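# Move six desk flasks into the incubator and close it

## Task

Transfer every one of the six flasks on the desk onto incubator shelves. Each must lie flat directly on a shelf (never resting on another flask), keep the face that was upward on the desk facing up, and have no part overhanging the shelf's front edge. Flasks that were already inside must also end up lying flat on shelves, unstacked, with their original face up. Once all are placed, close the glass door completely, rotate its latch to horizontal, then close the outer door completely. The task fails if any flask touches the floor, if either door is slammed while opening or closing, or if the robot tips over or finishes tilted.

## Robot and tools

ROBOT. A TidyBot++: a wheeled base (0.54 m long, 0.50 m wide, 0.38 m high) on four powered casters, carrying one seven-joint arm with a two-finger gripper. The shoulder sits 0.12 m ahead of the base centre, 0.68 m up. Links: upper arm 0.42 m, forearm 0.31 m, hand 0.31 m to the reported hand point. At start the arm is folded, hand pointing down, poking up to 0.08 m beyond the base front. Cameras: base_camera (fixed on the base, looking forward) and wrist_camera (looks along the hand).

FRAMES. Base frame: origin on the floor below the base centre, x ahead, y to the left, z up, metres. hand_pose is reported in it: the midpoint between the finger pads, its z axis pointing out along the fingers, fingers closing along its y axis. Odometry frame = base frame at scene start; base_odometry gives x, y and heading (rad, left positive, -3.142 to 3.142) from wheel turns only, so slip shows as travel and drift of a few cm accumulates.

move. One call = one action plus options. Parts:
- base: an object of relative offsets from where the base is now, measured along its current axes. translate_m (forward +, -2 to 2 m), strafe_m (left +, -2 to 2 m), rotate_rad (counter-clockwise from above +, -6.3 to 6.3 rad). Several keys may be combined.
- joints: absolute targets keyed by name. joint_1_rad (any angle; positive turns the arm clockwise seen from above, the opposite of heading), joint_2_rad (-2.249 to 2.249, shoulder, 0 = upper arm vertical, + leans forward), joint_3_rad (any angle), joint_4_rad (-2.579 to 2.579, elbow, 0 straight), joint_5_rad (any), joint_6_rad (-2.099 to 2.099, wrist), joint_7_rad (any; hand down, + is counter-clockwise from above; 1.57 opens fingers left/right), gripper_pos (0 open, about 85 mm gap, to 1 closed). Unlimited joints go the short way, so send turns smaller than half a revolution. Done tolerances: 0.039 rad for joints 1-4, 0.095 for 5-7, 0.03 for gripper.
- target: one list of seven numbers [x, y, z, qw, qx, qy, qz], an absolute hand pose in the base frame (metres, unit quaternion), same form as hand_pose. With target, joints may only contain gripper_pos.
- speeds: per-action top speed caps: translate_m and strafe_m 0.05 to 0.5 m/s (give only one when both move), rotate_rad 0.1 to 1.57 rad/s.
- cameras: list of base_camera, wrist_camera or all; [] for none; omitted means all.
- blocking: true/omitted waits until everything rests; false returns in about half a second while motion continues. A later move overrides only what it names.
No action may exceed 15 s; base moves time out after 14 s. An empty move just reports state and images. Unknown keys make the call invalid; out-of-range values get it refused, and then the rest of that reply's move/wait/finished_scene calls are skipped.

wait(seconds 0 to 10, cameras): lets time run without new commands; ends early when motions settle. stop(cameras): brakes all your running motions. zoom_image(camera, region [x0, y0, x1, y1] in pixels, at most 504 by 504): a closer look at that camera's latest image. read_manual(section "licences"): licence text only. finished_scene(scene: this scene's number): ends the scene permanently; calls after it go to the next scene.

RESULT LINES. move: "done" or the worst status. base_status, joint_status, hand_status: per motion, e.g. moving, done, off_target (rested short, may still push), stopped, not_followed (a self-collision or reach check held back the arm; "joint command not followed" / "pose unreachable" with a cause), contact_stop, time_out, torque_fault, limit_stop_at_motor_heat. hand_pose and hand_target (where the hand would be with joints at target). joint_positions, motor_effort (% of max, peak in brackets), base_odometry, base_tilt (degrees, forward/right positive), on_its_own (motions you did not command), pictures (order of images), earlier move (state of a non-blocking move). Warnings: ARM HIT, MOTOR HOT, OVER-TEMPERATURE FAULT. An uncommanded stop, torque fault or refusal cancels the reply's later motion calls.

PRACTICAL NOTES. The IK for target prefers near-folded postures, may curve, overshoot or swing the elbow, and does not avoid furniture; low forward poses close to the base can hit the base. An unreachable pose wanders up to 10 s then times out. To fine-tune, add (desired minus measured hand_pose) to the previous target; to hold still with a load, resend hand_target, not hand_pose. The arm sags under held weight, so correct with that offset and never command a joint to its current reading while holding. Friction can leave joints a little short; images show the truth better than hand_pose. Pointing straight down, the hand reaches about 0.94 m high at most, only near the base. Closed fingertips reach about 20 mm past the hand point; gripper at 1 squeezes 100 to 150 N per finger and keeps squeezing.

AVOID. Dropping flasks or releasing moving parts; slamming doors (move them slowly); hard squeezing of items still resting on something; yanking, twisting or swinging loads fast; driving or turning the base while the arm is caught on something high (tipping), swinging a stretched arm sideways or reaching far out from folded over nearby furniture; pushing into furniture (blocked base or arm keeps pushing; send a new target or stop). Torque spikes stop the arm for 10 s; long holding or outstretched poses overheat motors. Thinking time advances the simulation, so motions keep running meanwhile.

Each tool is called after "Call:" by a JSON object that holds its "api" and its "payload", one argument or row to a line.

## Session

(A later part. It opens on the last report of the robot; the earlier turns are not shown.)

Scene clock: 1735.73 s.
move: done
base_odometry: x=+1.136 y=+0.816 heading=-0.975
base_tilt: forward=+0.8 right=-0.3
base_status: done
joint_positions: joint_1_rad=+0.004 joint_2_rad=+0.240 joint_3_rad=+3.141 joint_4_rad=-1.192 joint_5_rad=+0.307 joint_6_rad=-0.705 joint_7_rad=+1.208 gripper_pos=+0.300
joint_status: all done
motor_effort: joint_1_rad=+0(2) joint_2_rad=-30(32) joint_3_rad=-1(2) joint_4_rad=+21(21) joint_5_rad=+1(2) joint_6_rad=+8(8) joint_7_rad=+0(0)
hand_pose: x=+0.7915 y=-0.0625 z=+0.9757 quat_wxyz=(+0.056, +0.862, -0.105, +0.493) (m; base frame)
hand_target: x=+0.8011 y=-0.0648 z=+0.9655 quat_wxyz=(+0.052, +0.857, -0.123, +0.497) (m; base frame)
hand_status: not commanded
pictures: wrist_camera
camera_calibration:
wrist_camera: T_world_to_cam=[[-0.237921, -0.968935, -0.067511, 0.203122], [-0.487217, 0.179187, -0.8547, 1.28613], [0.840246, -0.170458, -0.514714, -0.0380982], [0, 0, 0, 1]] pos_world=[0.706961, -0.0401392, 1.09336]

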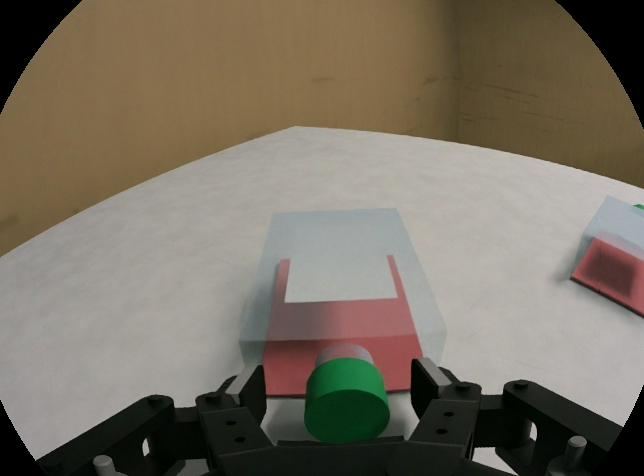

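Call:
{"api": "move", "payload": {
  "base": {"strafe_m": -0.004},
  "speeds": {"strafe_m": 0.06},
  "joints": {"gripper_pos": 0.6},
  "cameras": ["wrist_camera"]
}}

Scene clock: 1743.10 s.
move: done
base_odometry: x=+1.133 y=+0.813 heading=-0.975
base_tilt: forward=+0.8 right=-0.3
base_status: done
joint_positions: joint_1_rad=+0.004 joint_2_rad=+0.241 joint_3_rad=+3.141 joint_4_rad=-1.193 joint_5_rad=+0.308 joint_6_rad=-0.705 joint_7_rad=+1.208 gripper_pos=+0.600
joint_status: all done
motor_effort: joint_1_rad=+1(5) joint_2_rad=-30(32) joint_3_rad=-1(4) joint_4_rad=+21(22) joint_5_rad=+2(2) joint_6_rad=+7(8) joint_7_rad=+0(0)
hand_pose: x=+0.7916 y=-0.0623 z=+0.9755 quat_wxyz=(+0.056, +0.862, -0.104, +0.493) (m; base frame)
hand_target: x=+0.8011 y=-0.0648 z=+0.9655 quat_wxyz=(+0.052, +0.857, -0.123, +0.497) (m; base frame)
hand_status: not commanded
pictures: wrist_camera
camera_calibration:
wrist_camera: T_world_to_cam=[[-0.237645, -0.969069, -0.0665652, 0.202093], [-0.487594, 0.17828, -0.854674, 1.28617], [0.840105, -0.170652, -0.514879, -0.037979], [0, 0, 0, 1]] pos_world=[0.707061, -0.0399376, 1.09315]

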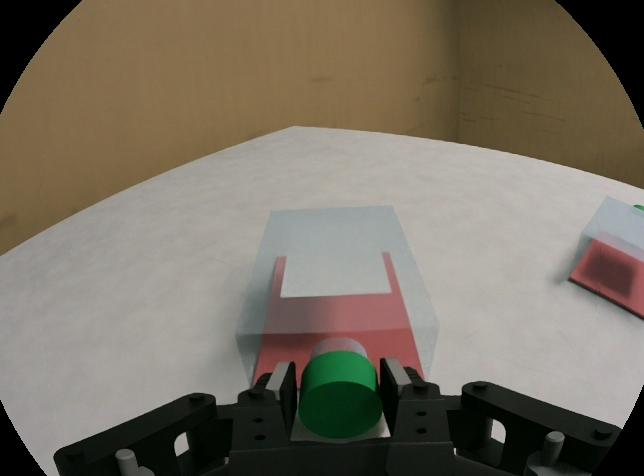

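Well aligned. Close and lift.

Call:
{"api": "move", "payload": {
  "joints": {"gripper_pos": 0.8},
  "cameras": []
}}

Call:
{"api": "move", "payload": {
  "joints": {"gripper_pos": 0.88},
  "cameras": ["wrist_camera"]
}}

Scene clock: 1748.10 s.
move: off_target
base_odometry: x=+1.133 y=+0.813 heading=-0.975
base_tilt: forward=+0.8 right=-0.3
base_status: not commanded
joint_positions: joint_1_rad=+0.004 joint_2_rad=+0.241 joint_3_rad=+3.141 joint_4_rad=-1.193 joint_5_rad=+0.308 joint_6_rad=-0.705 joint_7_rad=+1.208 gripper_pos=+0.683
joint_status: gripper_pos off_target (ended at +0.683, target +0.800)
motor_effort: joint_1_rad=+1(2) joint_2_rad=-29(30) joint_3_rad=-1(1) joint_4_rad=+21(21) joint_5_rad=+1(1) joint_6_rad=+7(8) joint_7_rad=+0(0)
hand_pose: x=+0.7917 y=-0.0623 z=+0.9757 quat_wxyz=(+0.056, +0.862, -0.104, +0.493) (m; base frame)
hand_target: x=+0.8011 y=-0.0648 z=+0.9655 quat_wxyz=(+0.052, +0.857, -0.123, +0.497) (m; base frame)
hand_status: not commanded
pictures: none
No camera images: "cameras" was empty.

Scene clock: 1748.60 s.
move: off_target
base_odometry: x=+1.133 y=+0.813 heading=-0.975
base_tilt: forward=+0.8 right=-0.3
base_status: not commanded
joint_positions: joint_1_rad=+0.004 joint_2_rad=+0.241 joint_3_rad=+3.141 joint_4_rad=-1.193 joint_5_rad=+0.308 joint_6_rad=-0.705 joint_7_rad=+1.208 gripper_pos=+0.683
joint_status: gripper_pos off_target (ended at +0.683, target +0.880)
motor_effort: joint_1_rad=+0(1) joint_2_rad=-29(30) joint_3_rad=-1(1) joint_4_rad=+20(20) joint_5_rad=+1(1) joint_6_rad=+7(7) joint_7_rad=+0(0)
hand_pose: x=+0.7917 y=-0.0623 z=+0.9757 quat_wxyz=(+0.056, +0.862, -0.104, +0.493) (m; base frame)
hand_target: x=+0.8011 y=-0.0648 z=+0.9655 quat_wxyz=(+0.052, +0.857, -0.123, +0.497) (m; base frame)
hand_status: not commanded
pictures: wrist_camera
camera_calibration:
wrist_camera: T_world_to_cam=[[-0.237418, -0.969124, -0.0665677, 0.202037], [-0.487154, 0.178071, -0.854969, 1.28624], [0.840425, -0.170556, -0.51439, -0.0386662], [0, 0, 0, 1]] pos_world=[0.70706, -0.0398372, 1.09325]

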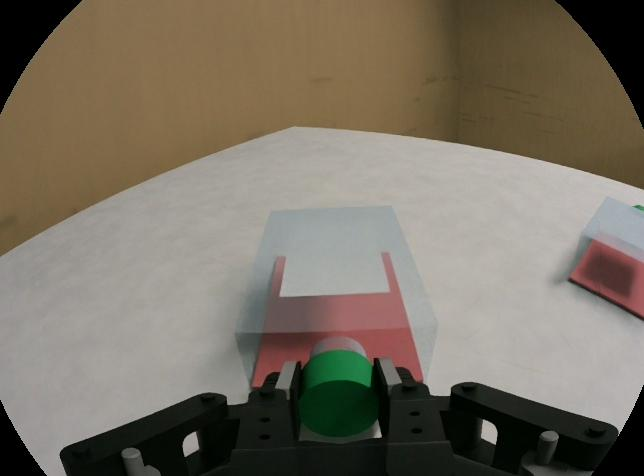

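Call:
{"api": "move", "payload": {
  "joints": {"joint_2_rad": 0.275, "joint_4_rad": -1.04, "joint_5_rad": 0.315, "joint_6_rad": -0.82, "joint_7_rad": 1.175},
  "cameras": ["wrist_camera"]
}}

Scene clock: 1765.90 s.
move: done
base_odometry: x=+1.133 y=+0.813 heading=-0.975
base_tilt: forward=+0.8 right=-0.3
base_status: not commanded
joint_positions: joint_1_rad=+0.004 joint_2_rad=+0.259 joint_3_rad=+3.141 joint_4_rad=-1.064 joint_5_rad=+0.308 joint_6_rad=-0.787 joint_7_rad=+1.208 gripper_pos=+0.683
joint_status: all done
motor_effort: joint_1_rad=+1(1) joint_2_rad=-32(33) joint_3_rad=-1(1) joint_4_rad=+21(24) joint_5_rad=+2(3) joint_6_rad=+9(10) joint_7_rad=+0(1)
hand_pose: x=+0.7959 y=-0.0680 z=+1.0158 quat_wxyz=(+0.058, +0.853, -0.117, +0.506) (m; base frame)
hand_target: x=+0.7976 y=-0.0692 z=+1.0106 quat_wxyz=(+0.055, +0.856, -0.132, +0.497) (m; base frame)
hand_status: not commanded
pictures: wrist_camera
camera_calibration:
wrist_camera: T_world_to_cam=[[-0.258699, -0.96272, -0.0790316, 0.230254], [-0.45507, 0.193635, -0.869147, 1.31357], [0.852048, -0.188882, -0.488198, -0.0597755], [0, 0, 0, 1]] pos_world=[0.708265, -0.0439745, 1.1307]

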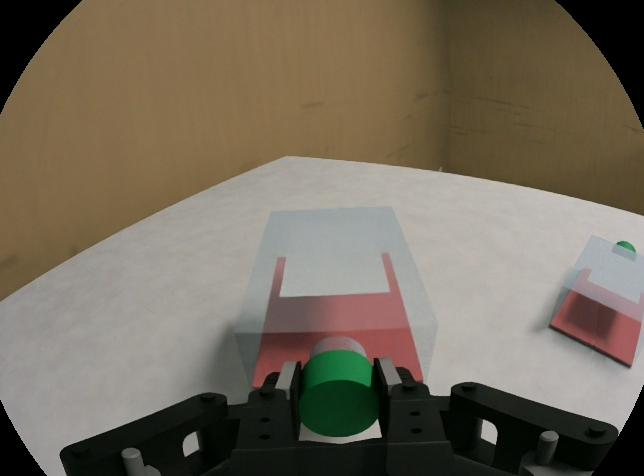

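Call:
{"api": "move", "payload": {
  "joints": {"joint_2_rad": 0.305, "joint_4_rad": -0.80, "joint_5_rad": 0.265, "joint_6_rad": -1.0, "joint_7_rad": 1.255},
  "cameras": []
}}

Call:
{"api": "move", "payload": {
  "base": {"translate_m": -0.142, "strafe_m": -0.387},
  "speeds": {"translate_m": 0.2},
  "cameras": ["base_camera", "wrist_camera"]
}}

Scene clock: 1775.90 s.
move: done
base_odometry: x=+1.133 y=+0.813 heading=-0.975
base_tilt: forward=+0.8 right=-0.2
base_status: not commanded
joint_positions: joint_1_rad=+0.004 joint_2_rad=+0.282 joint_3_rad=+3.141 joint_4_rad=-0.825 joint_5_rad=+0.306 joint_6_rad=-0.965 joint_7_rad=+1.208 gripper_pos=+0.683
joint_status: all done
motor_effort: joint_1_rad=+1(1) joint_2_rad=-32(33) joint_3_rad=-1(1) joint_4_rad=+21(22) joint_5_rad=+2(3) joint_6_rad=+9(10) joint_7_rad=+0(1)
hand_pose: x=+0.7846 y=-0.0783 z=+1.0878 quat_wxyz=(+0.060, +0.838, -0.144, +0.523) (m; base frame)
hand_target: x=+0.7901 y=-0.0673 z=+1.0739 quat_wxyz=(+0.053, +0.851, -0.129, +0.506) (m; base frame)
hand_status: not commanded
pictures: none
No camera images: "cameras" was empty.

Scene clock: 1778.73 s.
move: done
base_odometry: x=+0.733 y=+0.714 heading=-0.975
base_tilt: forward=+0.8 right=-0.2
base_status: done
joint_positions: joint_1_rad=+0.003 joint_2_rad=+0.287 joint_3_rad=+3.141 joint_4_rad=-0.825 joint_5_rad=+0.304 joint_6_rad=-0.969 joint_7_rad=+1.208 gripper_pos=+0.683
joint_status: not commanded
motor_effort: joint_1_rad=+1(3) joint_2_rad=-32(33) joint_3_rad=-1(2) joint_4_rad=+20(21) joint_5_rad=+2(3) joint_6_rad=+9(9) joint_7_rad=+0(1)
hand_pose: x=+0.7861 y=-0.0775 z=+1.0833 quat_wxyz=(+0.059, +0.840, -0.144, +0.519) (m; base frame)
hand_target: x=+0.7901 y=-0.0673 z=+1.0739 quat_wxyz=(+0.053, +0.851, -0.129, +0.506) (m; base frame)
hand_status: not commanded
pictures: base_camera, wrist_camera
camera_calibration:
wrist_camera: T_world_to_cam=[[-0.301889, -0.946884, -0.110786, 0.293425], [-0.411459, 0.234239, -0.880814, 1.3512], [0.859979, -0.220324, -0.460318, -0.0590252], [0, 0, 0, 1]] pos_world=[0.695307, -0.0516696, 1.1955]

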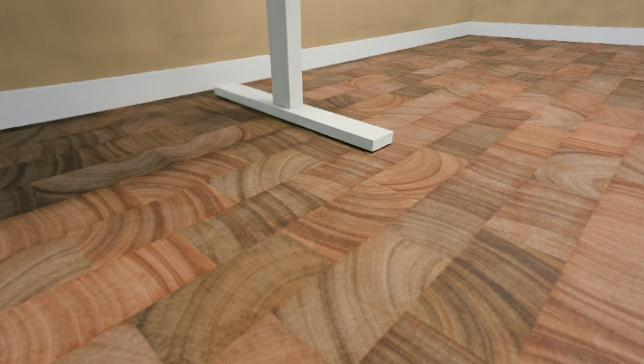

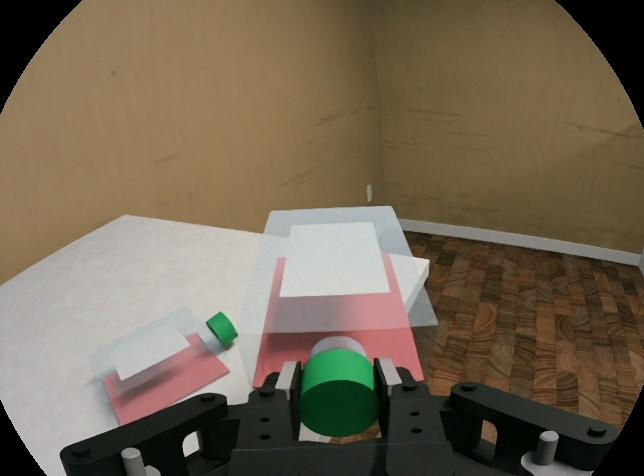

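Call:
{"api": "move", "payload": {
  "base": {"translate_m": -0.192, "strafe_m": -1.263, "rotate_rad": -0.862},
  "speeds": {"translate_m": 0.35, "rotate_rad": 0.4},
  "cameras": []
}}

Call:
{"api": "move", "payload": {
  "base": {"translate_m": 0.6},
  "speeds": {"translate_m": 0.35},
  "joints": {"joint_1_rad": 0.0, "joint_2_rad": -0.03, "joint_4_rad": -1.30, "joint_5_rad": 0.0, "joint_6_rad": -0.76, "joint_7_rad": 1.541},
  "cameras": ["base_camera", "wrist_camera"]
}}

Scene clock: 1807.70 s.
move: done
base_odometry: x=-0.420 y=+0.164 heading=-1.838
base_tilt: forward=+0.8 right=-0.2
base_status: done
joint_positions: joint_1_rad=+0.000 joint_2_rad=+0.293 joint_3_rad=+3.139 joint_4_rad=-0.825 joint_5_rad=+0.296 joint_6_rad=-0.970 joint_7_rad=+1.208 gripper_pos=+0.683
joint_status: not commanded
motor_effort: joint_1_rad=+0(7) joint_2_rad=-32(34) joint_3_rad=-1(3) joint_4_rad=+20(21) joint_5_rad=+2(3) joint_6_rad=+9(9) joint_7_rad=+0(1)
hand_pose: x=+0.7890 y=-0.0723 z=+1.0785 quat_wxyz=(+0.054, +0.843, -0.143, +0.516) (m; base frame)
hand_target: x=+0.7901 y=-0.0673 z=+1.0739 quat_wxyz=(+0.053, +0.851, -0.129, +0.506) (m; base frame)
hand_status: not commanded
pictures: none
No camera images: "cameras" was empty.

Scene clock: 1810.47 s.
move: done
base_odometry: x=-0.579 y=-0.415 heading=-1.838
base_tilt: forward=+0.8 right=-0.3
base_status: done
joint_positions: joint_1_rad=+0.000 joint_2_rad=-0.014 joint_3_rad=+3.139 joint_4_rad=-1.291 joint_5_rad=+0.046 joint_6_rad=-0.808 joint_7_rad=+1.463 gripper_pos=+0.683
joint_status: all done
motor_effort: joint_1_rad=+1(2) joint_2_rad=-21(33) joint_3_rad=-1(2) joint_4_rad=+21(23) joint_5_rad=+0(2) joint_6_rad=+9(10) joint_7_rad=+0(1)
hand_pose: x=+0.6849 y=-0.0076 z=+1.0410 quat_wxyz=(-0.006, +0.862, -0.040, +0.505) (m; base frame)
hand_target: x=+0.6857 y=+0.0014 z=+1.0575 quat_wxyz=(-0.008, +0.849, -0.013, +0.528) (m; base frame)
hand_status: not commanded
pictures: base_camera, wrist_camera
camera_calibration:
wrist_camera: T_world_to_cam=[[-0.0655813, -0.991718, -0.110425, 0.161825], [-0.49234, 0.128414, -0.860878, 1.28972], [0.867929, -0.00209087, -0.496684, 0.0579965], [0, 0, 0, 1]] pos_world=[0.595257, -0.00501175, 1.15697]

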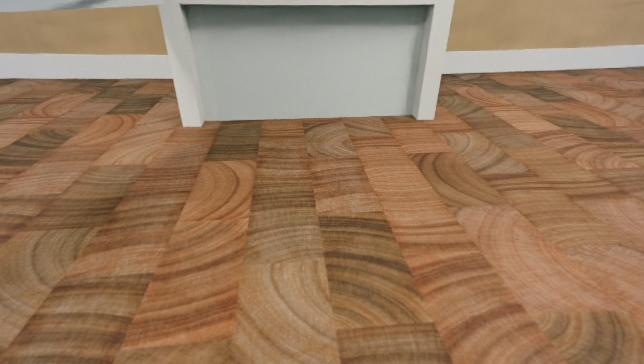

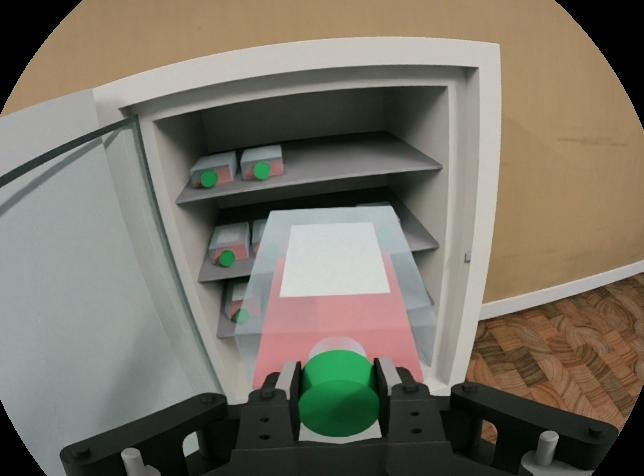

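Call:
{"api": "move", "payload": {
  "base": {"translate_m": 0.15},
  "speeds": {"translate_m": 0.15},
  "joints": {"joint_1_rad": 0.0, "joint_2_rad": -0.03, "joint_4_rad": -1.32, "joint_5_rad": -0.075, "joint_6_rad": -0.70, "joint_7_rad": 1.65},
  "cameras": ["wrist_camera"]
}}

Scene clock: 1826.37 s.
move: done
base_odometry: x=-0.619 y=-0.560 heading=-1.839
base_tilt: forward=+0.8 right=-0.3
base_status: done
joint_positions: joint_1_rad=+0.000 joint_2_rad=-0.023 joint_3_rad=+3.139 joint_4_rad=-1.313 joint_5_rad=-0.039 joint_6_rad=-0.744 joint_7_rad=+1.586 gripper_pos=+0.683
joint_status: all done
motor_effort: joint_1_rad=+1(2) joint_2_rad=-21(25) joint_3_rad=-1(2) joint_4_rad=+21(22) joint_5_rad=-1(1) joint_6_rad=+9(10) joint_7_rad=+0(1)
hand_pose: x=+0.6898 y=+0.0109 z=+1.0505 quat_wxyz=(-0.015, +0.850, +0.002, +0.526) (m; base frame)
hand_target: x=+0.6926 y=+0.0164 z=+1.0633 quat_wxyz=(-0.014, +0.838, +0.022, +0.545) (m; base frame)
hand_status: not commanded
pictures: wrist_camera
camera_calibration:
wrist_camera: T_world_to_cam=[[0.0209312, -0.996267, -0.083748, 0.093913], [-0.456636, 0.0649922, -0.887276, 1.30175], [0.889407, 0.0568141, -0.453571, -0.00229185], [0, 0, 0, 1]] pos_world=[0.5945, 0.00908874, 1.16184]

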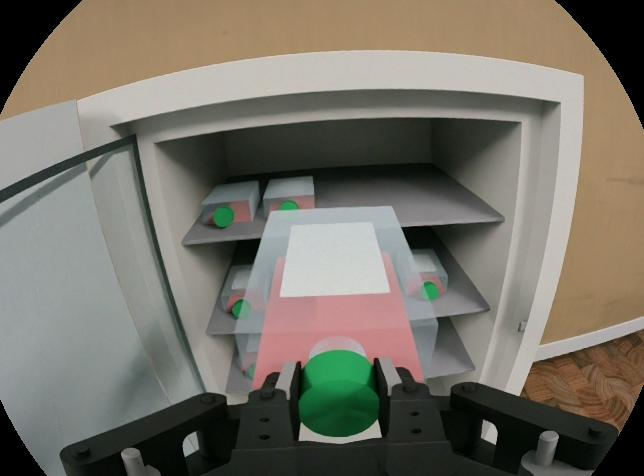

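Call:
{"api": "move", "payload": {
  "base": {"translate_m": 0.3, "strafe_m": -0.061},
  "speeds": {"translate_m": 0.15},
  "joints": {"joint_1_rad": 0.0, "joint_2_rad": -0.015, "joint_4_rad": -1.433, "joint_5_rad": -0.06, "joint_6_rad": -0.641, "joint_7_rad": 1.66},
  "cameras": ["wrist_camera"]
}}

Scene clock: 1854.00 s.
move: done
base_odometry: x=-0.757 y=-0.833 heading=-1.838
base_tilt: forward=+0.8 right=-0.3
base_status: done
joint_positions: joint_1_rad=+0.000 joint_2_rad=-0.017 joint_3_rad=+3.139 joint_4_rad=-1.431 joint_5_rad=-0.039 joint_6_rad=-0.688 joint_7_rad=+1.586 gripper_pos=+0.683
joint_status: all done
motor_effort: joint_1_rad=+0(2) joint_2_rad=-22(25) joint_3_rad=-1(1) joint_4_rad=+22(24) joint_5_rad=-1(1) joint_6_rad=+9(10) joint_7_rad=+0(1)
hand_pose: x=+0.6908 y=+0.0104 z=+0.9937 quat_wxyz=(-0.015, +0.868, +0.001, +0.496) (m; base frame)
hand_target: x=+0.6983 y=+0.0125 z=+1.0047 quat_wxyz=(-0.005, +0.856, +0.027, +0.516) (m; base frame)
hand_status: not commanded
pictures: wrist_camera
camera_calibration:
wrist_camera: T_world_to_cam=[[0.01303, -0.996276, -0.0852263, 0.0955052], [-0.516152, 0.0662984, -0.853927, 1.25979], [0.856398, 0.0551164, -0.513366, 0.0533562], [0, 0, 0, 1]] pos_world=[0.603302, 0.00868691, 1.1113]

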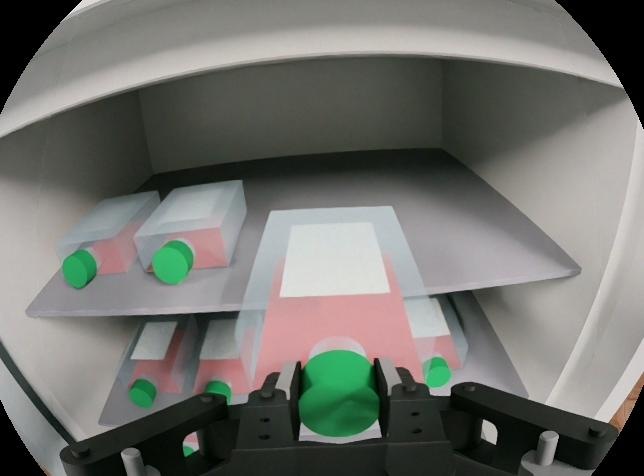

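Call:
{"api": "move", "payload": {
  "base": {"translate_m": 0.12, "strafe_m": 0.008},
  "speeds": {"translate_m": 0.1},
  "joints": {"joint_7_rad": 1.69},
  "cameras": ["wrist_camera"]
}}

Scene clock: 1870.70 s.
move: done
base_odometry: x=-0.781 y=-0.951 heading=-1.839
base_tilt: forward=+0.8 right=-0.3
base_status: done
joint_positions: joint_1_rad=+0.000 joint_2_rad=-0.015 joint_3_rad=+3.139 joint_4_rad=-1.431 joint_5_rad=-0.039 joint_6_rad=-0.687 joint_7_rad=+1.620 gripper_pos=+0.683
joint_status: all done
motor_effort: joint_1_rad=+1(2) joint_2_rad=-22(25) joint_3_rad=-1(2) joint_4_rad=+22(22) joint_5_rad=-1(1) joint_6_rad=+9(9) joint_7_rad=+0(1)
hand_pose: x=+0.6913 y=+0.0104 z=+0.9932 quat_wxyz=(-0.006, +0.868, +0.016, +0.497) (m; base frame)
hand_target: x=+0.6983 y=+0.0125 z=+1.0047 quat_wxyz=(+0.003, +0.856, +0.040, +0.516) (m; base frame)
hand_status: not commanded
pictures: wrist_camera
camera_calibration:
wrist_camera: T_world_to_cam=[[0.030396, -0.997986, -0.0556801, 0.0541168], [-0.516518, 0.0320086, -0.855678, 1.26202], [0.855737, 0.054769, -0.514504, 0.0542825], [0, 0, 0, 1]] pos_world=[0.603761, 0.0106391, 1.11083]

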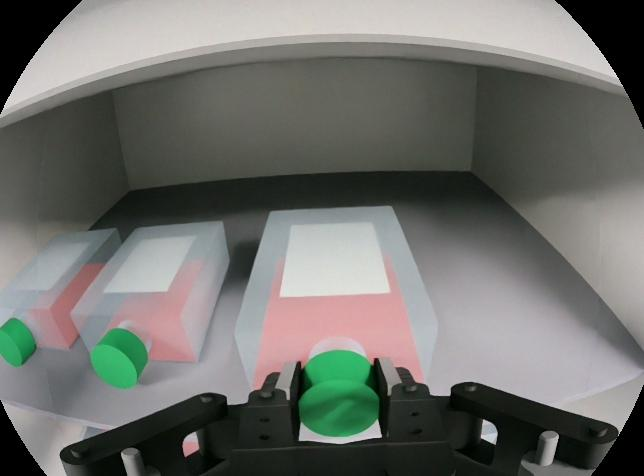

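Call:
{"api": "move", "payload": {
  "base": {"translate_m": 0.062},
  "speeds": {"translate_m": 0.06},
  "cameras": ["wrist_camera"]
}}

Call:
{"api": "move", "payload": {
  "joints": {"joint_2_rad": -0.015, "joint_4_rad": -1.485, "joint_6_rad": -0.590},
  "cameras": ["wrist_camera"]
}}

Scene clock: 1882.00 s.
move: done
base_odometry: x=-0.797 y=-1.011 heading=-1.838
base_tilt: forward=+0.8 right=-0.3
base_status: done
joint_positions: joint_1_rad=+0.000 joint_2_rad=-0.040 joint_3_rad=+3.139 joint_4_rad=-1.445 joint_5_rad=-0.039 joint_6_rad=-0.687 joint_7_rad=+1.620 gripper_pos=+0.683
joint_status: not commanded
motor_effort: joint_1_rad=+0(2) joint_2_rad=-17(24) joint_3_rad=-1(2) joint_4_rad=+24(26) joint_5_rad=+0(1) joint_6_rad=+11(14) joint_7_rad=+1(1)
hand_pose: x=+0.6819 y=+0.0104 z=+0.9996 quat_wxyz=(-0.006, +0.865, +0.016, +0.501) (m; base frame)
hand_target: x=+0.6983 y=+0.0125 z=+1.0047 quat_wxyz=(+0.003, +0.856, +0.040, +0.516) (m; base frame)
hand_status: not commanded
pictures: wrist_camera
camera_calibration:
wrist_camera: T_world_to_cam=[[0.0310168, -0.997986, -0.0553393, 0.0539894], [-0.506795, 0.0320186, -0.861472, 1.26173], [0.861509, 0.0547658, -0.504781, 0.0519071], [0, 0, 0, 1]] pos_world=[0.593046, 0.0106391, 1.11614]

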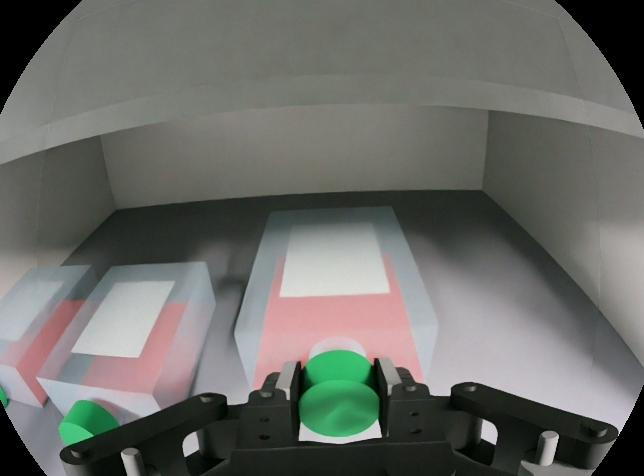

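Scene clock: 1882.73 s.
move: done
base_odometry: x=-0.797 y=-1.011 heading=-1.838
base_tilt: forward=+0.8 right=-0.2
base_status: not commanded
joint_positions: joint_1_rad=+0.000 joint_2_rad=-0.044 joint_3_rad=+3.139 joint_4_rad=-1.470 joint_5_rad=-0.039 joint_6_rad=-0.634 joint_7_rad=+1.620 gripper_pos=+0.683
joint_status: all done
motor_effort: joint_1_rad=+3(3) joint_2_rad=-13(17) joint_3_rad=+1(2) joint_4_rad=+21(24) joint_5_rad=+0(1) joint_6_rad=+9(11) joint_7_rad=+0(0)
hand_pose: x=+0.6862 y=+0.0099 z=+1.0016 quat_wxyz=(-0.006, +0.857, +0.015, +0.515) (m; base frame)
hand_target: x=+0.7002 y=+0.0117 z=+0.9882 quat_wxyz=(+0.004, +0.856, +0.038, +0.515) (m; base frame)
hand_status: not commanded
pictures: wrist_camera
camera_calibration:
wrist_camera: T_world_to_cam=[[0.0308412, -0.998024, -0.054737, 0.0530551], [-0.47887, 0.0333151, -0.877254, 1.26228], [0.877344, 0.0532674, -0.476896, 0.0105129], [0, 0, 0, 1]] pos_world=[0.593608, 0.0103374, 1.11526]

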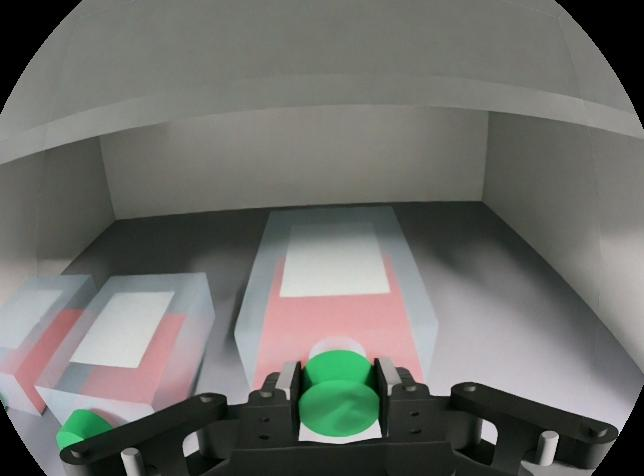

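Call:
{"api": "move", "payload": {
  "base": {"translate_m": -0.02},
  "speeds": {"translate_m": 0.06},
  "joints": {"joint_2_rad": -0.015, "joint_4_rad": -1.44, "joint_6_rad": -0.640},
  "cameras": ["wrist_camera"]
}}

Scene clock: 1905.93 s.
move: done
base_odometry: x=-0.792 y=-0.991 heading=-1.838
base_tilt: forward=+0.8 right=-0.2
base_status: done
joint_positions: joint_1_rad=+0.000 joint_2_rad=-0.016 joint_3_rad=+3.139 joint_4_rad=-1.463 joint_5_rad=-0.039 joint_6_rad=-0.642 joint_7_rad=+1.620 gripper_pos=+0.683
joint_status: all done
motor_effort: joint_1_rad=+1(2) joint_2_rad=-22(25) joint_3_rad=-1(1) joint_4_rad=+21(23) joint_5_rad=+0(1) joint_6_rad=+9(10) joint_7_rad=+0(0)
hand_pose: x=+0.6945 y=+0.0100 z=+0.9873 quat_wxyz=(-0.006, +0.864, +0.015, +0.503) (m; base frame)
hand_target: x=+0.6977 y=+0.0125 z=+1.0009 quat_wxyz=(+0.003, +0.857, +0.040, +0.513) (m; base frame)
hand_status: not commanded
pictures: wrist_camera
camera_calibration:
wrist_camera: T_world_to_cam=[[0.0295794, -0.998015, -0.0555966, 0.0538697], [-0.504477, 0.0331118, -0.86279, 1.25725], [0.862918, 0.053568, -0.502496, 0.0316503], [0, 0, 0, 1]] pos_world=[0.605346, 0.0104376, 1.10364]

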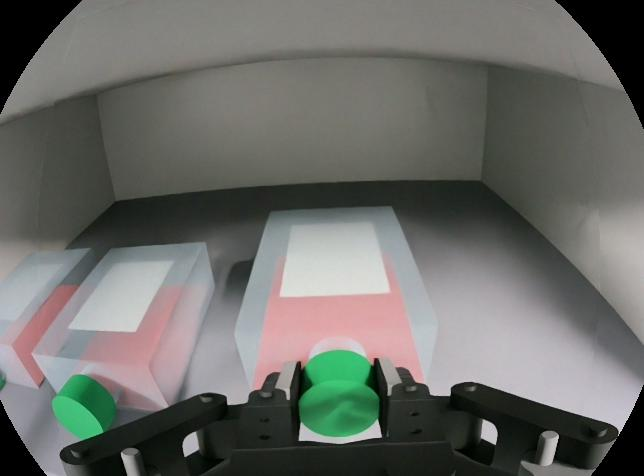

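Call:
{"api": "move", "payload": {
  "joints": {"joint_2_rad": -0.012, "joint_4_rad": -1.475, "joint_6_rad": -0.615},
  "cameras": ["wrist_camera"]
}}

Scene clock: 1910.33 s.
move: done
base_odometry: x=-0.792 y=-0.991 heading=-1.838
base_tilt: forward=+0.8 right=-0.3
base_status: not commanded
joint_positions: joint_1_rad=+0.000 joint_2_rad=-0.016 joint_3_rad=+3.139 joint_4_rad=-1.477 joint_5_rad=-0.039 joint_6_rad=-0.640 joint_7_rad=+1.620 gripper_pos=+0.683
joint_status: all done
motor_effort: joint_1_rad=+1(1) joint_2_rad=-22(23) joint_3_rad=-1(1) joint_4_rad=+22(23) joint_5_rad=+0(1) joint_6_rad=+9(10) joint_7_rad=+0(1)
hand_pose: x=+0.6932 y=+0.0100 z=+0.9801 quat_wxyz=(-0.006, +0.867, +0.015, +0.498) (m; base frame)
hand_target: x=+0.6985 y=+0.0121 z=+0.9855 quat_wxyz=(+0.003, +0.861, +0.039, +0.508) (m; base frame)
hand_status: not commanded
pictures: wrist_camera
camera_calibration:
wrist_camera: T_world_to_cam=[[0.0288631, -0.99802, -0.0558784, 0.054267], [-0.514168, 0.0331157, -0.85705, 1.25147], [0.857204, 0.053468, -0.512194, 0.0426211], [0, 0, 0, 1]] pos_world=[0.605362, 0.0104376, 1.09743]

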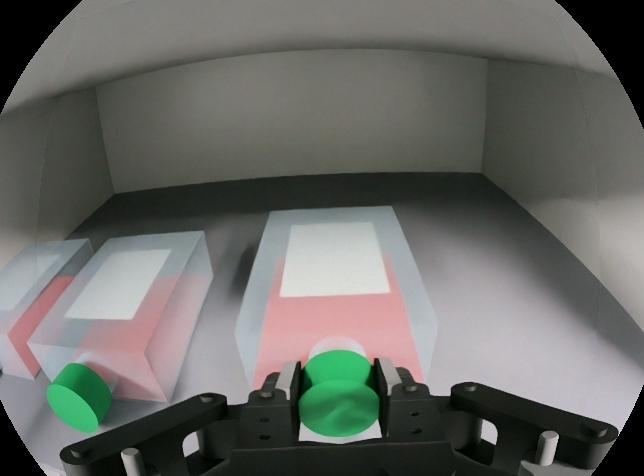

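Call:
{"api": "move", "payload": {
  "joints": {"joint_2_rad": -0.008, "joint_4_rad": -1.492, "joint_6_rad": -0.600},
  "cameras": []
}}

Call:
{"api": "move", "payload": {
  "base": {"translate_m": 0.01},
  "speeds": {"translate_m": 0.05},
  "cameras": ["wrist_camera"]
}}

Scene clock: 1916.53 s.
move: done
base_odometry: x=-0.792 y=-0.991 heading=-1.838
base_tilt: forward=+0.8 right=-0.3
base_status: not commanded
joint_positions: joint_1_rad=+0.000 joint_2_rad=-0.016 joint_3_rad=+3.139 joint_4_rad=-1.488 joint_5_rad=-0.039 joint_6_rad=-0.634 joint_7_rad=+1.620 gripper_pos=+0.683
joint_status: all done
motor_effort: joint_1_rad=+1(1) joint_2_rad=-22(23) joint_3_rad=-1(1) joint_4_rad=+22(23) joint_5_rad=+0(1) joint_6_rad=+9(9) joint_7_rad=+0(0)
hand_pose: x=+0.6927 y=+0.0099 z=+0.9749 quat_wxyz=(-0.006, +0.869, +0.015, +0.495) (m; base frame)
hand_target: x=+0.7000 y=+0.0119 z=+0.9773 quat_wxyz=(+0.003, +0.862, +0.039, +0.505) (m; base frame)
hand_status: not commanded
pictures: none
No camera images: "cameras" was empty.

Scene clock: 1917.20 s.
move: done
base_odometry: x=-0.794 y=-1.001 heading=-1.838
base_tilt: forward=+0.8 right=-0.3
base_status: done
joint_positions: joint_1_rad=+0.000 joint_2_rad=-0.012 joint_3_rad=+3.139 joint_4_rad=-1.488 joint_5_rad=-0.039 joint_6_rad=-0.634 joint_7_rad=+1.620 gripper_pos=+0.683
joint_status: not commanded
motor_effort: joint_1_rad=+1(2) joint_2_rad=-22(24) joint_3_rad=-1(1) joint_4_rad=+21(23) joint_5_rad=+0(1) joint_6_rad=+9(9) joint_7_rad=+0(1)
hand_pose: x=+0.6940 y=+0.0099 z=+0.9724 quat_wxyz=(-0.006, +0.870, +0.015, +0.493) (m; base frame)
hand_target: x=+0.7000 y=+0.0119 z=+0.9773 quat_wxyz=(+0.003, +0.862, +0.039, +0.505) (m; base frame)
hand_status: not commanded
pictures: wrist_camera
camera_calibration:
wrist_camera: T_world_to_cam=[[0.0280584, -0.998028, -0.056158, 0.0545251], [-0.523077, 0.0332151, -0.851638, 1.24613], [0.851824, 0.0532706, -0.521113, 0.0504957], [0, 0, 0, 1]] pos_world=[0.607276, 0.0103375, 1.09062]

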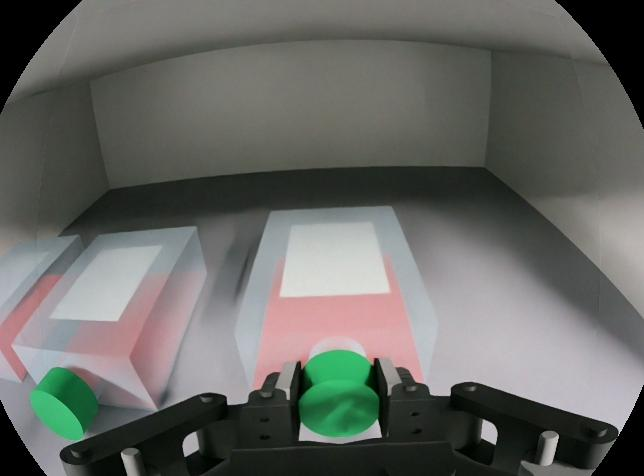

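Call:
{"api": "move", "payload": {
  "joints": {"joint_2_rad": -0.008, "joint_4_rad": -1.504, "joint_6_rad": -0.582},
  "cameras": []
}}

Call:
{"api": "move", "payload": {
  "joints": {"joint_2_rad": -0.006, "joint_4_rad": -1.516, "joint_6_rad": -0.572},
  "cameras": ["wrist_camera"]
}}

Scene clock: 1922.03 s.
move: done
base_odometry: x=-0.794 y=-1.001 heading=-1.838
base_tilt: forward=+0.8 right=-0.3
base_status: not commanded
joint_positions: joint_1_rad=+0.000 joint_2_rad=-0.012 joint_3_rad=+3.139 joint_4_rad=-1.498 joint_5_rad=-0.039 joint_6_rad=-0.621 joint_7_rad=+1.620 gripper_pos=+0.683
joint_status: all done
motor_effort: joint_1_rad=+1(1) joint_2_rad=-22(23) joint_3_rad=-1(1) joint_4_rad=+20(23) joint_5_rad=+0(1) joint_6_rad=+8(9) joint_7_rad=+0(1)
hand_pose: x=+0.6948 y=+0.0098 z=+0.9702 quat_wxyz=(-0.006, +0.869, +0.015, +0.495) (m; base frame)
hand_target: x=+0.7012 y=+0.0116 z=+0.9751 quat_wxyz=(+0.003, +0.861, +0.038, +0.508) (m; base frame)
hand_status: not commanded
pictures: none
No camera images: "cameras" was empty.

Scene clock: 1922.57 s.
move: done
base_odometry: x=-0.794 y=-1.001 heading=-1.838
base_tilt: forward=+0.8 right=-0.3
base_status: not commanded
joint_positions: joint_1_rad=+0.000 joint_2_rad=-0.012 joint_3_rad=+3.139 joint_4_rad=-1.504 joint_5_rad=-0.039 joint_6_rad=-0.610 joint_7_rad=+1.620 gripper_pos=+0.683
joint_status: all done
motor_effort: joint_1_rad=+1(1) joint_2_rad=-21(22) joint_3_rad=-1(1) joint_4_rad=+21(22) joint_5_rad=+0(1) joint_6_rad=+8(8) joint_7_rad=+0(1)
hand_pose: x=+0.6956 y=+0.0097 z=+0.9693 quat_wxyz=(-0.006, +0.868, +0.014, +0.496) (m; base frame)
hand_target: x=+0.7017 y=+0.0115 z=+0.9697 quat_wxyz=(+0.003, +0.862, +0.038, +0.506) (m; base frame)
hand_status: not commanded
pictures: wrist_camera
camera_calibration:
wrist_camera: T_world_to_cam=[[0.0275773, -0.998045, -0.0560935, 0.0544175], [-0.51655, 0.033814, -0.855589, 1.24372], [0.855813, 0.05257, -0.514608, 0.038412], [0, 0, 0, 1]] pos_world=[0.608068, 0.0102367, 1.08693]

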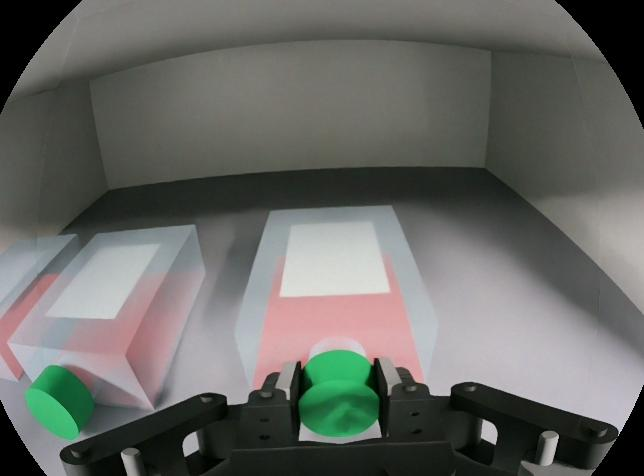

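Call:
{"api": "move", "payload": {
  "joints": {"joint_2_rad": -0.002, "joint_4_rad": -1.526, "joint_6_rad": -0.568},
  "cameras": ["wrist_camera"]
}}

Scene clock: 1927.13 s.
move: done
base_odometry: x=-0.794 y=-1.001 heading=-1.838
base_tilt: forward=+0.8 right=-0.3
base_status: not commanded
joint_positions: joint_1_rad=+0.000 joint_2_rad=-0.012 joint_3_rad=+3.139 joint_4_rad=-1.508 joint_5_rad=-0.039 joint_6_rad=-0.603 joint_7_rad=+1.620 gripper_pos=+0.683
joint_status: all done
motor_effort: joint_1_rad=+1(1) joint_2_rad=-21(21) joint_3_rad=-1(1) joint_4_rad=+20(21) joint_5_rad=+0(1) joint_6_rad=+8(9) joint_7_rad=+0(1)
hand_pose: x=+0.6963 y=+0.0096 z=+0.9692 quat_wxyz=(-0.006, +0.867, +0.014, +0.498) (m; base frame)
hand_target: x=+0.7021 y=+0.0114 z=+0.9626 quat_wxyz=(+0.003, +0.864, +0.038, +0.501) (m; base frame)
hand_status: not commanded
pictures: wrist_camera
camera_calibration:
wrist_camera: T_world_to_cam=[[0.0274997, -0.998048, -0.0560659, 0.0543013], [-0.513549, 0.034014, -0.857386, 1.24352], [0.857619, 0.0523705, -0.511612, 0.0336415], [0, 0, 0, 1]] pos_world=[0.608264, 0.0101364, 1.08643]

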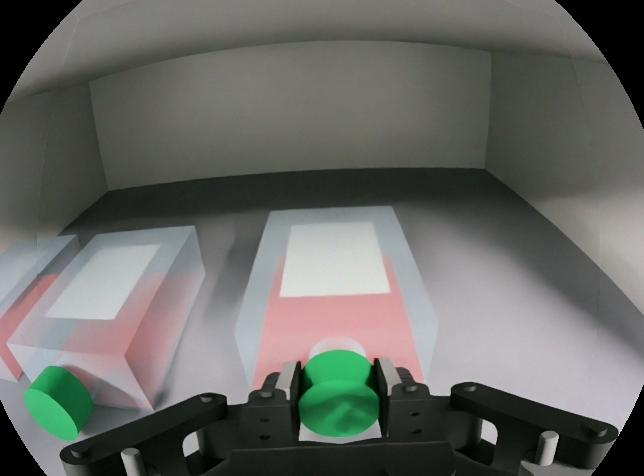

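Call:
{"api": "move", "payload": {
  "joints": {"gripper_pos": 0.6},
  "cameras": []
}}

Call:
{"api": "move", "payload": {
  "joints": {"gripper_pos": 0.4},
  "cameras": ["wrist_camera"]
}}

Call:
{"api": "move", "payload": {
  "base": {"translate_m": -0.09},
  "speeds": {"translate_m": 0.08},
  "cameras": ["wrist_camera"]
}}

Scene clock: 1934.07 s.
move: done
base_odometry: x=-0.794 y=-1.001 heading=-1.838
base_tilt: forward=+0.8 right=-0.2
base_status: not commanded
joint_positions: joint_1_rad=+0.000 joint_2_rad=-0.012 joint_3_rad=+3.139 joint_4_rad=-1.512 joint_5_rad=-0.039 joint_6_rad=-0.603 joint_7_rad=+1.620 gripper_pos=+0.600
joint_status: all done
motor_effort: joint_1_rad=+0(2) joint_2_rad=-21(22) joint_3_rad=-1(1) joint_4_rad=+21(21) joint_5_rad=-1(1) joint_6_rad=+8(8) joint_7_rad=+0(1)
hand_pose: x=+0.6957 y=+0.0096 z=+0.9668 quat_wxyz=(-0.006, +0.868, +0.014, +0.496) (m; base frame)
hand_target: x=+0.7021 y=+0.0114 z=+0.9626 quat_wxyz=(+0.003, +0.864, +0.038, +0.501) (m; base frame)
hand_status: not commanded
pictures: none
No camera images: "cameras" was empty.

Scene clock: 1934.70 s.
move: done
base_odometry: x=-0.794 y=-1.001 heading=-1.838
base_tilt: forward=+0.8 right=-0.3
base_status: not commanded
joint_positions: joint_1_rad=+0.000 joint_2_rad=-0.012 joint_3_rad=+3.139 joint_4_rad=-1.512 joint_5_rad=-0.039 joint_6_rad=-0.603 joint_7_rad=+1.620 gripper_pos=+0.400
joint_status: all done
motor_effort: joint_1_rad=+1(2) joint_2_rad=-21(22) joint_3_rad=-1(1) joint_4_rad=+21(21) joint_5_rad=+0(1) joint_6_rad=+8(8) joint_7_rad=+0(1)
hand_pose: x=+0.6957 y=+0.0096 z=+0.9668 quat_wxyz=(-0.006, +0.868, +0.014, +0.496) (m; base frame)
hand_target: x=+0.7021 y=+0.0114 z=+0.9626 quat_wxyz=(+0.003, +0.864, +0.038, +0.501) (m; base frame)
hand_status: not commanded
pictures: wrist_camera
camera_calibration:
wrist_camera: T_world_to_cam=[[0.0273259, -0.998052, -0.0560913, 0.0543224], [-0.51693, 0.0339185, -0.855355, 1.24166], [0.855591, 0.0523687, -0.514996, 0.0375164], [0, 0, 0, 1]] pos_world=[0.608269, 0.0101366, 1.08443]

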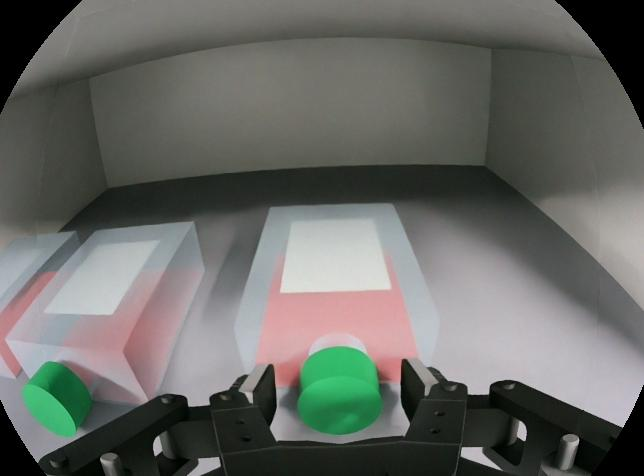

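Scene clock: 1936.30 s.
move: done
base_odometry: x=-0.770 y=-0.914 heading=-1.839
base_tilt: forward=+0.8 right=-0.3
base_status: done
joint_positions: joint_1_rad=+0.000 joint_2_rad=-0.010 joint_3_rad=+3.139 joint_4_rad=-1.513 joint_5_rad=-0.039 joint_6_rad=-0.603 joint_7_rad=+1.620 gripper_pos=+0.400
joint_status: not commanded
motor_effort: joint_1_rad=+0(2) joint_2_rad=-21(25) joint_3_rad=-1(1) joint_4_rad=+21(22) joint_5_rad=+0(1) joint_6_rad=+8(8) joint_7_rad=+0(0)
hand_pose: x=+0.6961 y=+0.0096 z=+0.9656 quat_wxyz=(-0.006, +0.869, +0.014, +0.495) (m; base frame)
hand_target: x=+0.7021 y=+0.0114 z=+0.9626 quat_wxyz=(+0.003, +0.864, +0.038, +0.501) (m; base frame)
hand_status: not commanded
pictures: wrist_camera
camera_calibration:
wrist_camera: T_world_to_cam=[[0.0272012, -0.998052, -0.0561491, 0.054391], [-0.51881, 0.0339173, -0.854216, 1.24097], [0.854457, 0.0523664, -0.516877, 0.0392983], [0, 0, 0, 1]] pos_world=[0.608772, 0.0101366, 1.08343]

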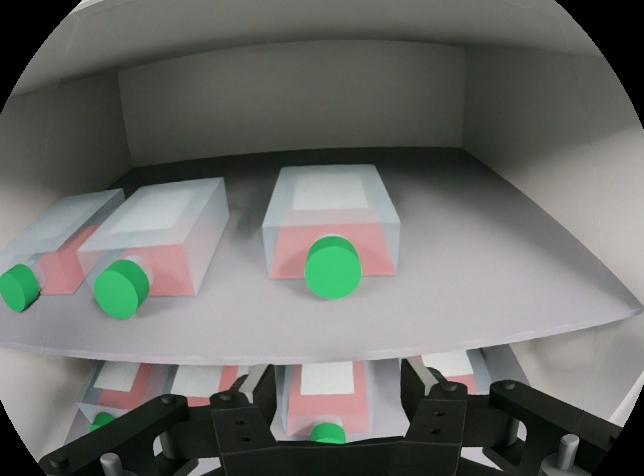

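Call:
{"api": "move", "payload": {
  "base": {"translate_m": -1.0},
  "speeds": {"translate_m": 0.4},
  "joints": {"joint_2_rad": 0.02, "joint_4_rad": -1.05, "joint_6_rad": -1.1},
  "cameras": ["wrist_camera"]
}}

Scene clock: 2007.33 s.
move: done
base_odometry: x=-0.506 y=+0.050 heading=-1.839
base_tilt: forward=+0.8 right=-0.3
base_status: done
joint_positions: joint_1_rad=+0.000 joint_2_rad=+0.001 joint_3_rad=+3.139 joint_4_rad=-1.071 joint_5_rad=-0.039 joint_6_rad=-1.064 joint_7_rad=+1.620 gripper_pos=+0.400
joint_status: all done
motor_effort: joint_1_rad=+1(2) joint_2_rad=-19(25) joint_3_rad=-1(1) joint_4_rad=+18(23) joint_5_rad=+0(1) joint_6_rad=+8(9) joint_7_rad=+0(1)
hand_pose: x=+0.6584 y=+0.0132 z=+1.0863 quat_wxyz=(-0.008, +0.876, +0.023, +0.482) (m; base frame)
hand_target: x=+0.6600 y=+0.0180 z=+1.0783 quat_wxyz=(-0.002, +0.882, +0.053, +0.468) (m; base frame)
hand_status: not commanded
pictures: wrist_camera
camera_calibration:
wrist_camera: T_world_to_cam=[[0.0424708, -0.997731, -0.0522353, 0.0514464], [-0.544771, 0.0207005, -0.838329, 1.32446], [0.837509, 0.0640607, -0.542656, 0.172621], [0, 0, 0, 1]] pos_world=[0.574772, 0.0128545, 1.2067]

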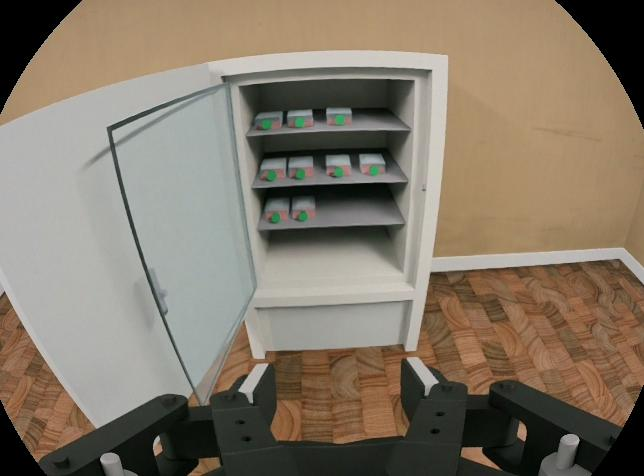

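Call:
{"api": "move", "payload": {
  "base": {"translate_m": -1.27, "strafe_m": 1.222, "rotate_rad": 1.548},
  "speeds": {"translate_m": 0.35, "rotate_rad": 0.6},
  "joints": {"joint_1_rad": 0.43, "joint_2_rad": 0.45, "joint_4_rad": -0.569, "joint_5_rad": 0.967, "joint_6_rad": -1.51, "joint_7_rad": 0.6},
  "cameras": ["base_camera", "wrist_camera"]
}}

Scene clock: 2020.13 s.
move: done
base_odometry: x=+1.009 y=+0.951 heading=-0.291
base_tilt: forward=+0.8 right=-0.2
base_status: done
joint_positions: joint_1_rad=+0.421 joint_2_rad=+0.430 joint_3_rad=+3.139 joint_4_rad=-0.592 joint_5_rad=+0.922 joint_6_rad=-1.472 joint_7_rad=+0.678 gripper_pos=+0.400
joint_status: all done
motor_effort: joint_1_rad=+0(5) joint_2_rad=-33(35) joint_3_rad=+1(5) joint_4_rad=+17(20) joint_5_rad=+6(6) joint_6_rad=+6(8) joint_7_rad=+0(1)
hand_pose: x=+0.5371 y=-0.4557 z=+1.0844 quat_wxyz=(+0.354, +0.612, -0.597, +0.379) (m; base frame)
hand_target: x=+0.5214 y=-0.4646 z=+1.0849 quat_wxyz=(+0.363, +0.573, -0.630, +0.378) (m; base frame)
hand_status: not commanded
pictures: base_camera, wrist_camera
camera_calibration:
wrist_camera: T_world_to_cam=[[-0.996261, -0.0367643, -0.0781786, 0.612603], [0.0515833, 0.472774, -0.879673, 1.19705], [0.0693013, -0.880417, -0.46911, 0.20573], [0, 0, 0, 1]] pos_world=[0.534308, -0.362285, 1.19742]

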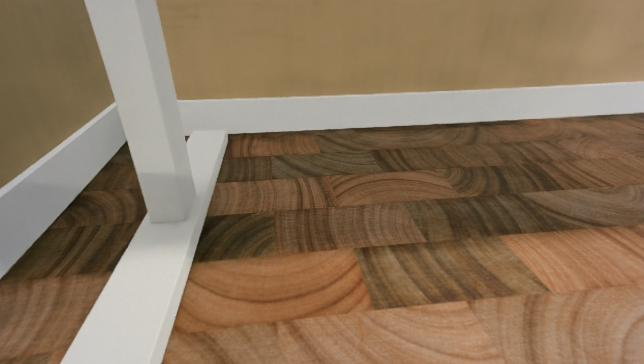

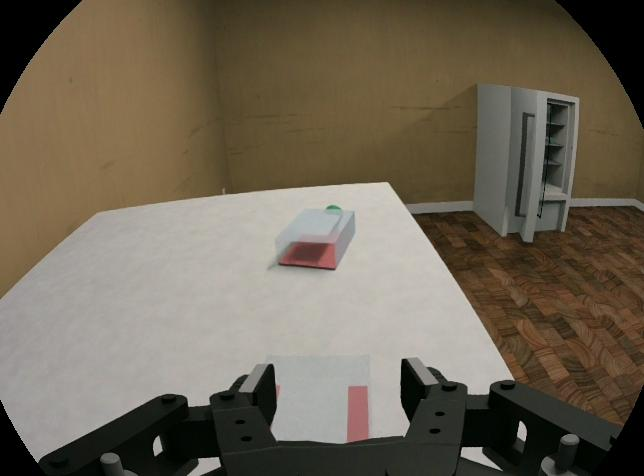

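Call:
{"api": "move", "payload": {
  "base": {"translate_m": 0.053, "strafe_m": 0.02},
  "speeds": {"translate_m": 0.1},
  "joints": {"joint_1_rad": 0.38, "joint_2_rad": 0.37, "joint_4_rad": -0.81, "joint_5_rad": 1.0, "joint_6_rad": -1.50, "joint_7_rad": 0.44, "gripper_pos": 0.3},
  "cameras": ["wrist_camera"]
}}

Scene clock: 2051.73 s.
move: done
base_odometry: x=+1.066 y=+0.955 heading=-0.290
base_tilt: forward=+0.8 right=-0.2
base_status: done
joint_positions: joint_1_rad=+0.393 joint_2_rad=+0.383 joint_3_rad=+3.139 joint_4_rad=-0.798 joint_5_rad=+0.952 joint_6_rad=-1.473 joint_7_rad=+0.519 gripper_pos=+0.300
joint_status: all done
motor_effort: joint_1_rad=+0(3) joint_2_rad=-32(35) joint_3_rad=+0(1) joint_4_rad=+16(19) joint_5_rad=+6(7) joint_6_rad=+4(7) joint_7_rad=+0(1)
hand_pose: x=+0.5268 y=-0.4400 z=+1.0364 quat_wxyz=(+0.359, +0.604, -0.620, +0.350) (m; base frame)
hand_target: x=+0.5121 y=-0.4371 z=+1.0468 quat_wxyz=(+0.367, +0.570, -0.641, +0.360) (m; base frame)
hand_status: not commanded
pictures: wrist_camera
camera_calibration:
wrist_camera: T_world_to_cam=[[-0.997783, 0.028113, -0.0603222, 0.610041], [0.0662622, 0.50408, -0.861112, 1.13474], [0.00619881, -0.863199, -0.504825, 0.275563], [0, 0, 0, 1]] pos_world=[0.53179, -0.351284, 1.15305]

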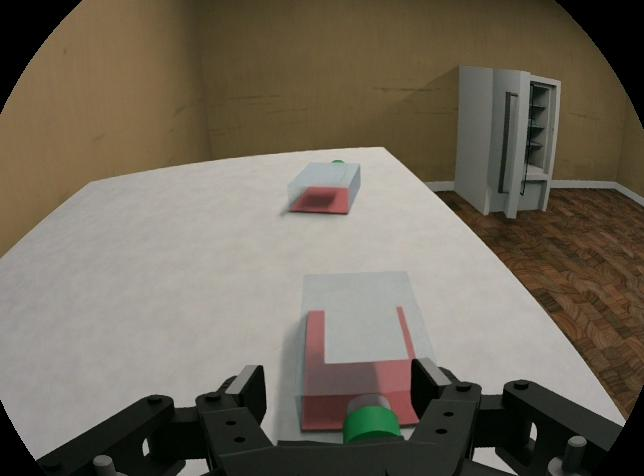

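Call:
{"api": "zoom_image", "payload": {
  "camera": "wrist_camera",
  "region": [240, 250, 480, 476]
}}

Scaled by 2.100.

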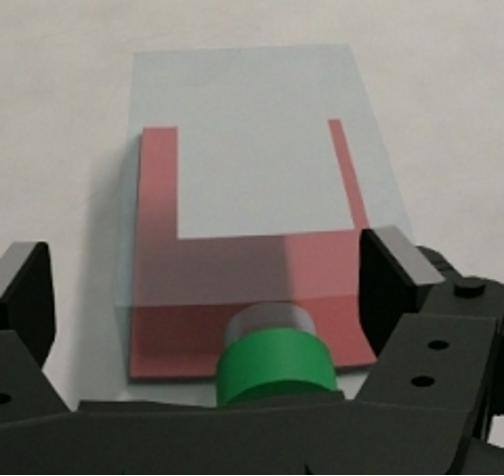

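Call:
{"api": "move", "payload": {
  "base": {"translate_m": -0.008, "strafe_m": 0.005, "rotate_rad": -0.019},
  "speeds": {"translate_m": 0.05},
  "joints": {"joint_1_rad": 0.375, "joint_2_rad": 0.331, "joint_4_rad": -1.029, "joint_5_rad": 1.022, "joint_6_rad": -1.398, "joint_7_rad": 0.29, "gripper_pos": 0.3},
  "cameras": ["wrist_camera"]
}}

Scene clock: 2099.37 s.
move: done
base_odometry: x=+1.060 y=+0.962 heading=-0.310
base_tilt: forward=+0.8 right=-0.3
base_status: done
joint_positions: joint_1_rad=+0.387 joint_2_rad=+0.348 joint_3_rad=+3.139 joint_4_rad=-1.016 joint_5_rad=+0.973 joint_6_rad=-1.437 joint_7_rad=+0.370 gripper_pos=+0.300
joint_status: all done
motor_effort: joint_1_rad=+0(4) joint_2_rad=-31(37) joint_3_rad=+0(2) joint_4_rad=+17(19) joint_5_rad=+7(8) joint_6_rad=+3(5) joint_7_rad=+0(1)
hand_pose: x=+0.5122 y=-0.4336 z=+0.9803 quat_wxyz=(+0.369, +0.599, -0.633, +0.323) (m; base frame)
hand_target: x=+0.5168 y=-0.4365 z=+1.0000 quat_wxyz=(+0.367, +0.572, -0.637, +0.363) (m; base frame)
hand_status: not commanded
pictures: wrist_camera
camera_calibration:
wrist_camera: T_world_to_cam=[[-0.996658, 0.0774181, -0.0260503, 0.579146], [0.0629124, 0.524133, -0.849309, 1.08298], [-0.0520981, -0.84811, -0.527252, 0.311199], [0, 0, 0, 1]] pos_world=[0.525291, -0.348529, 1.09895]

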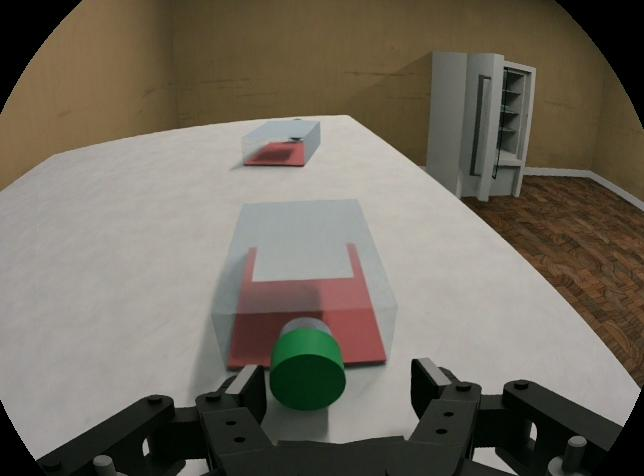

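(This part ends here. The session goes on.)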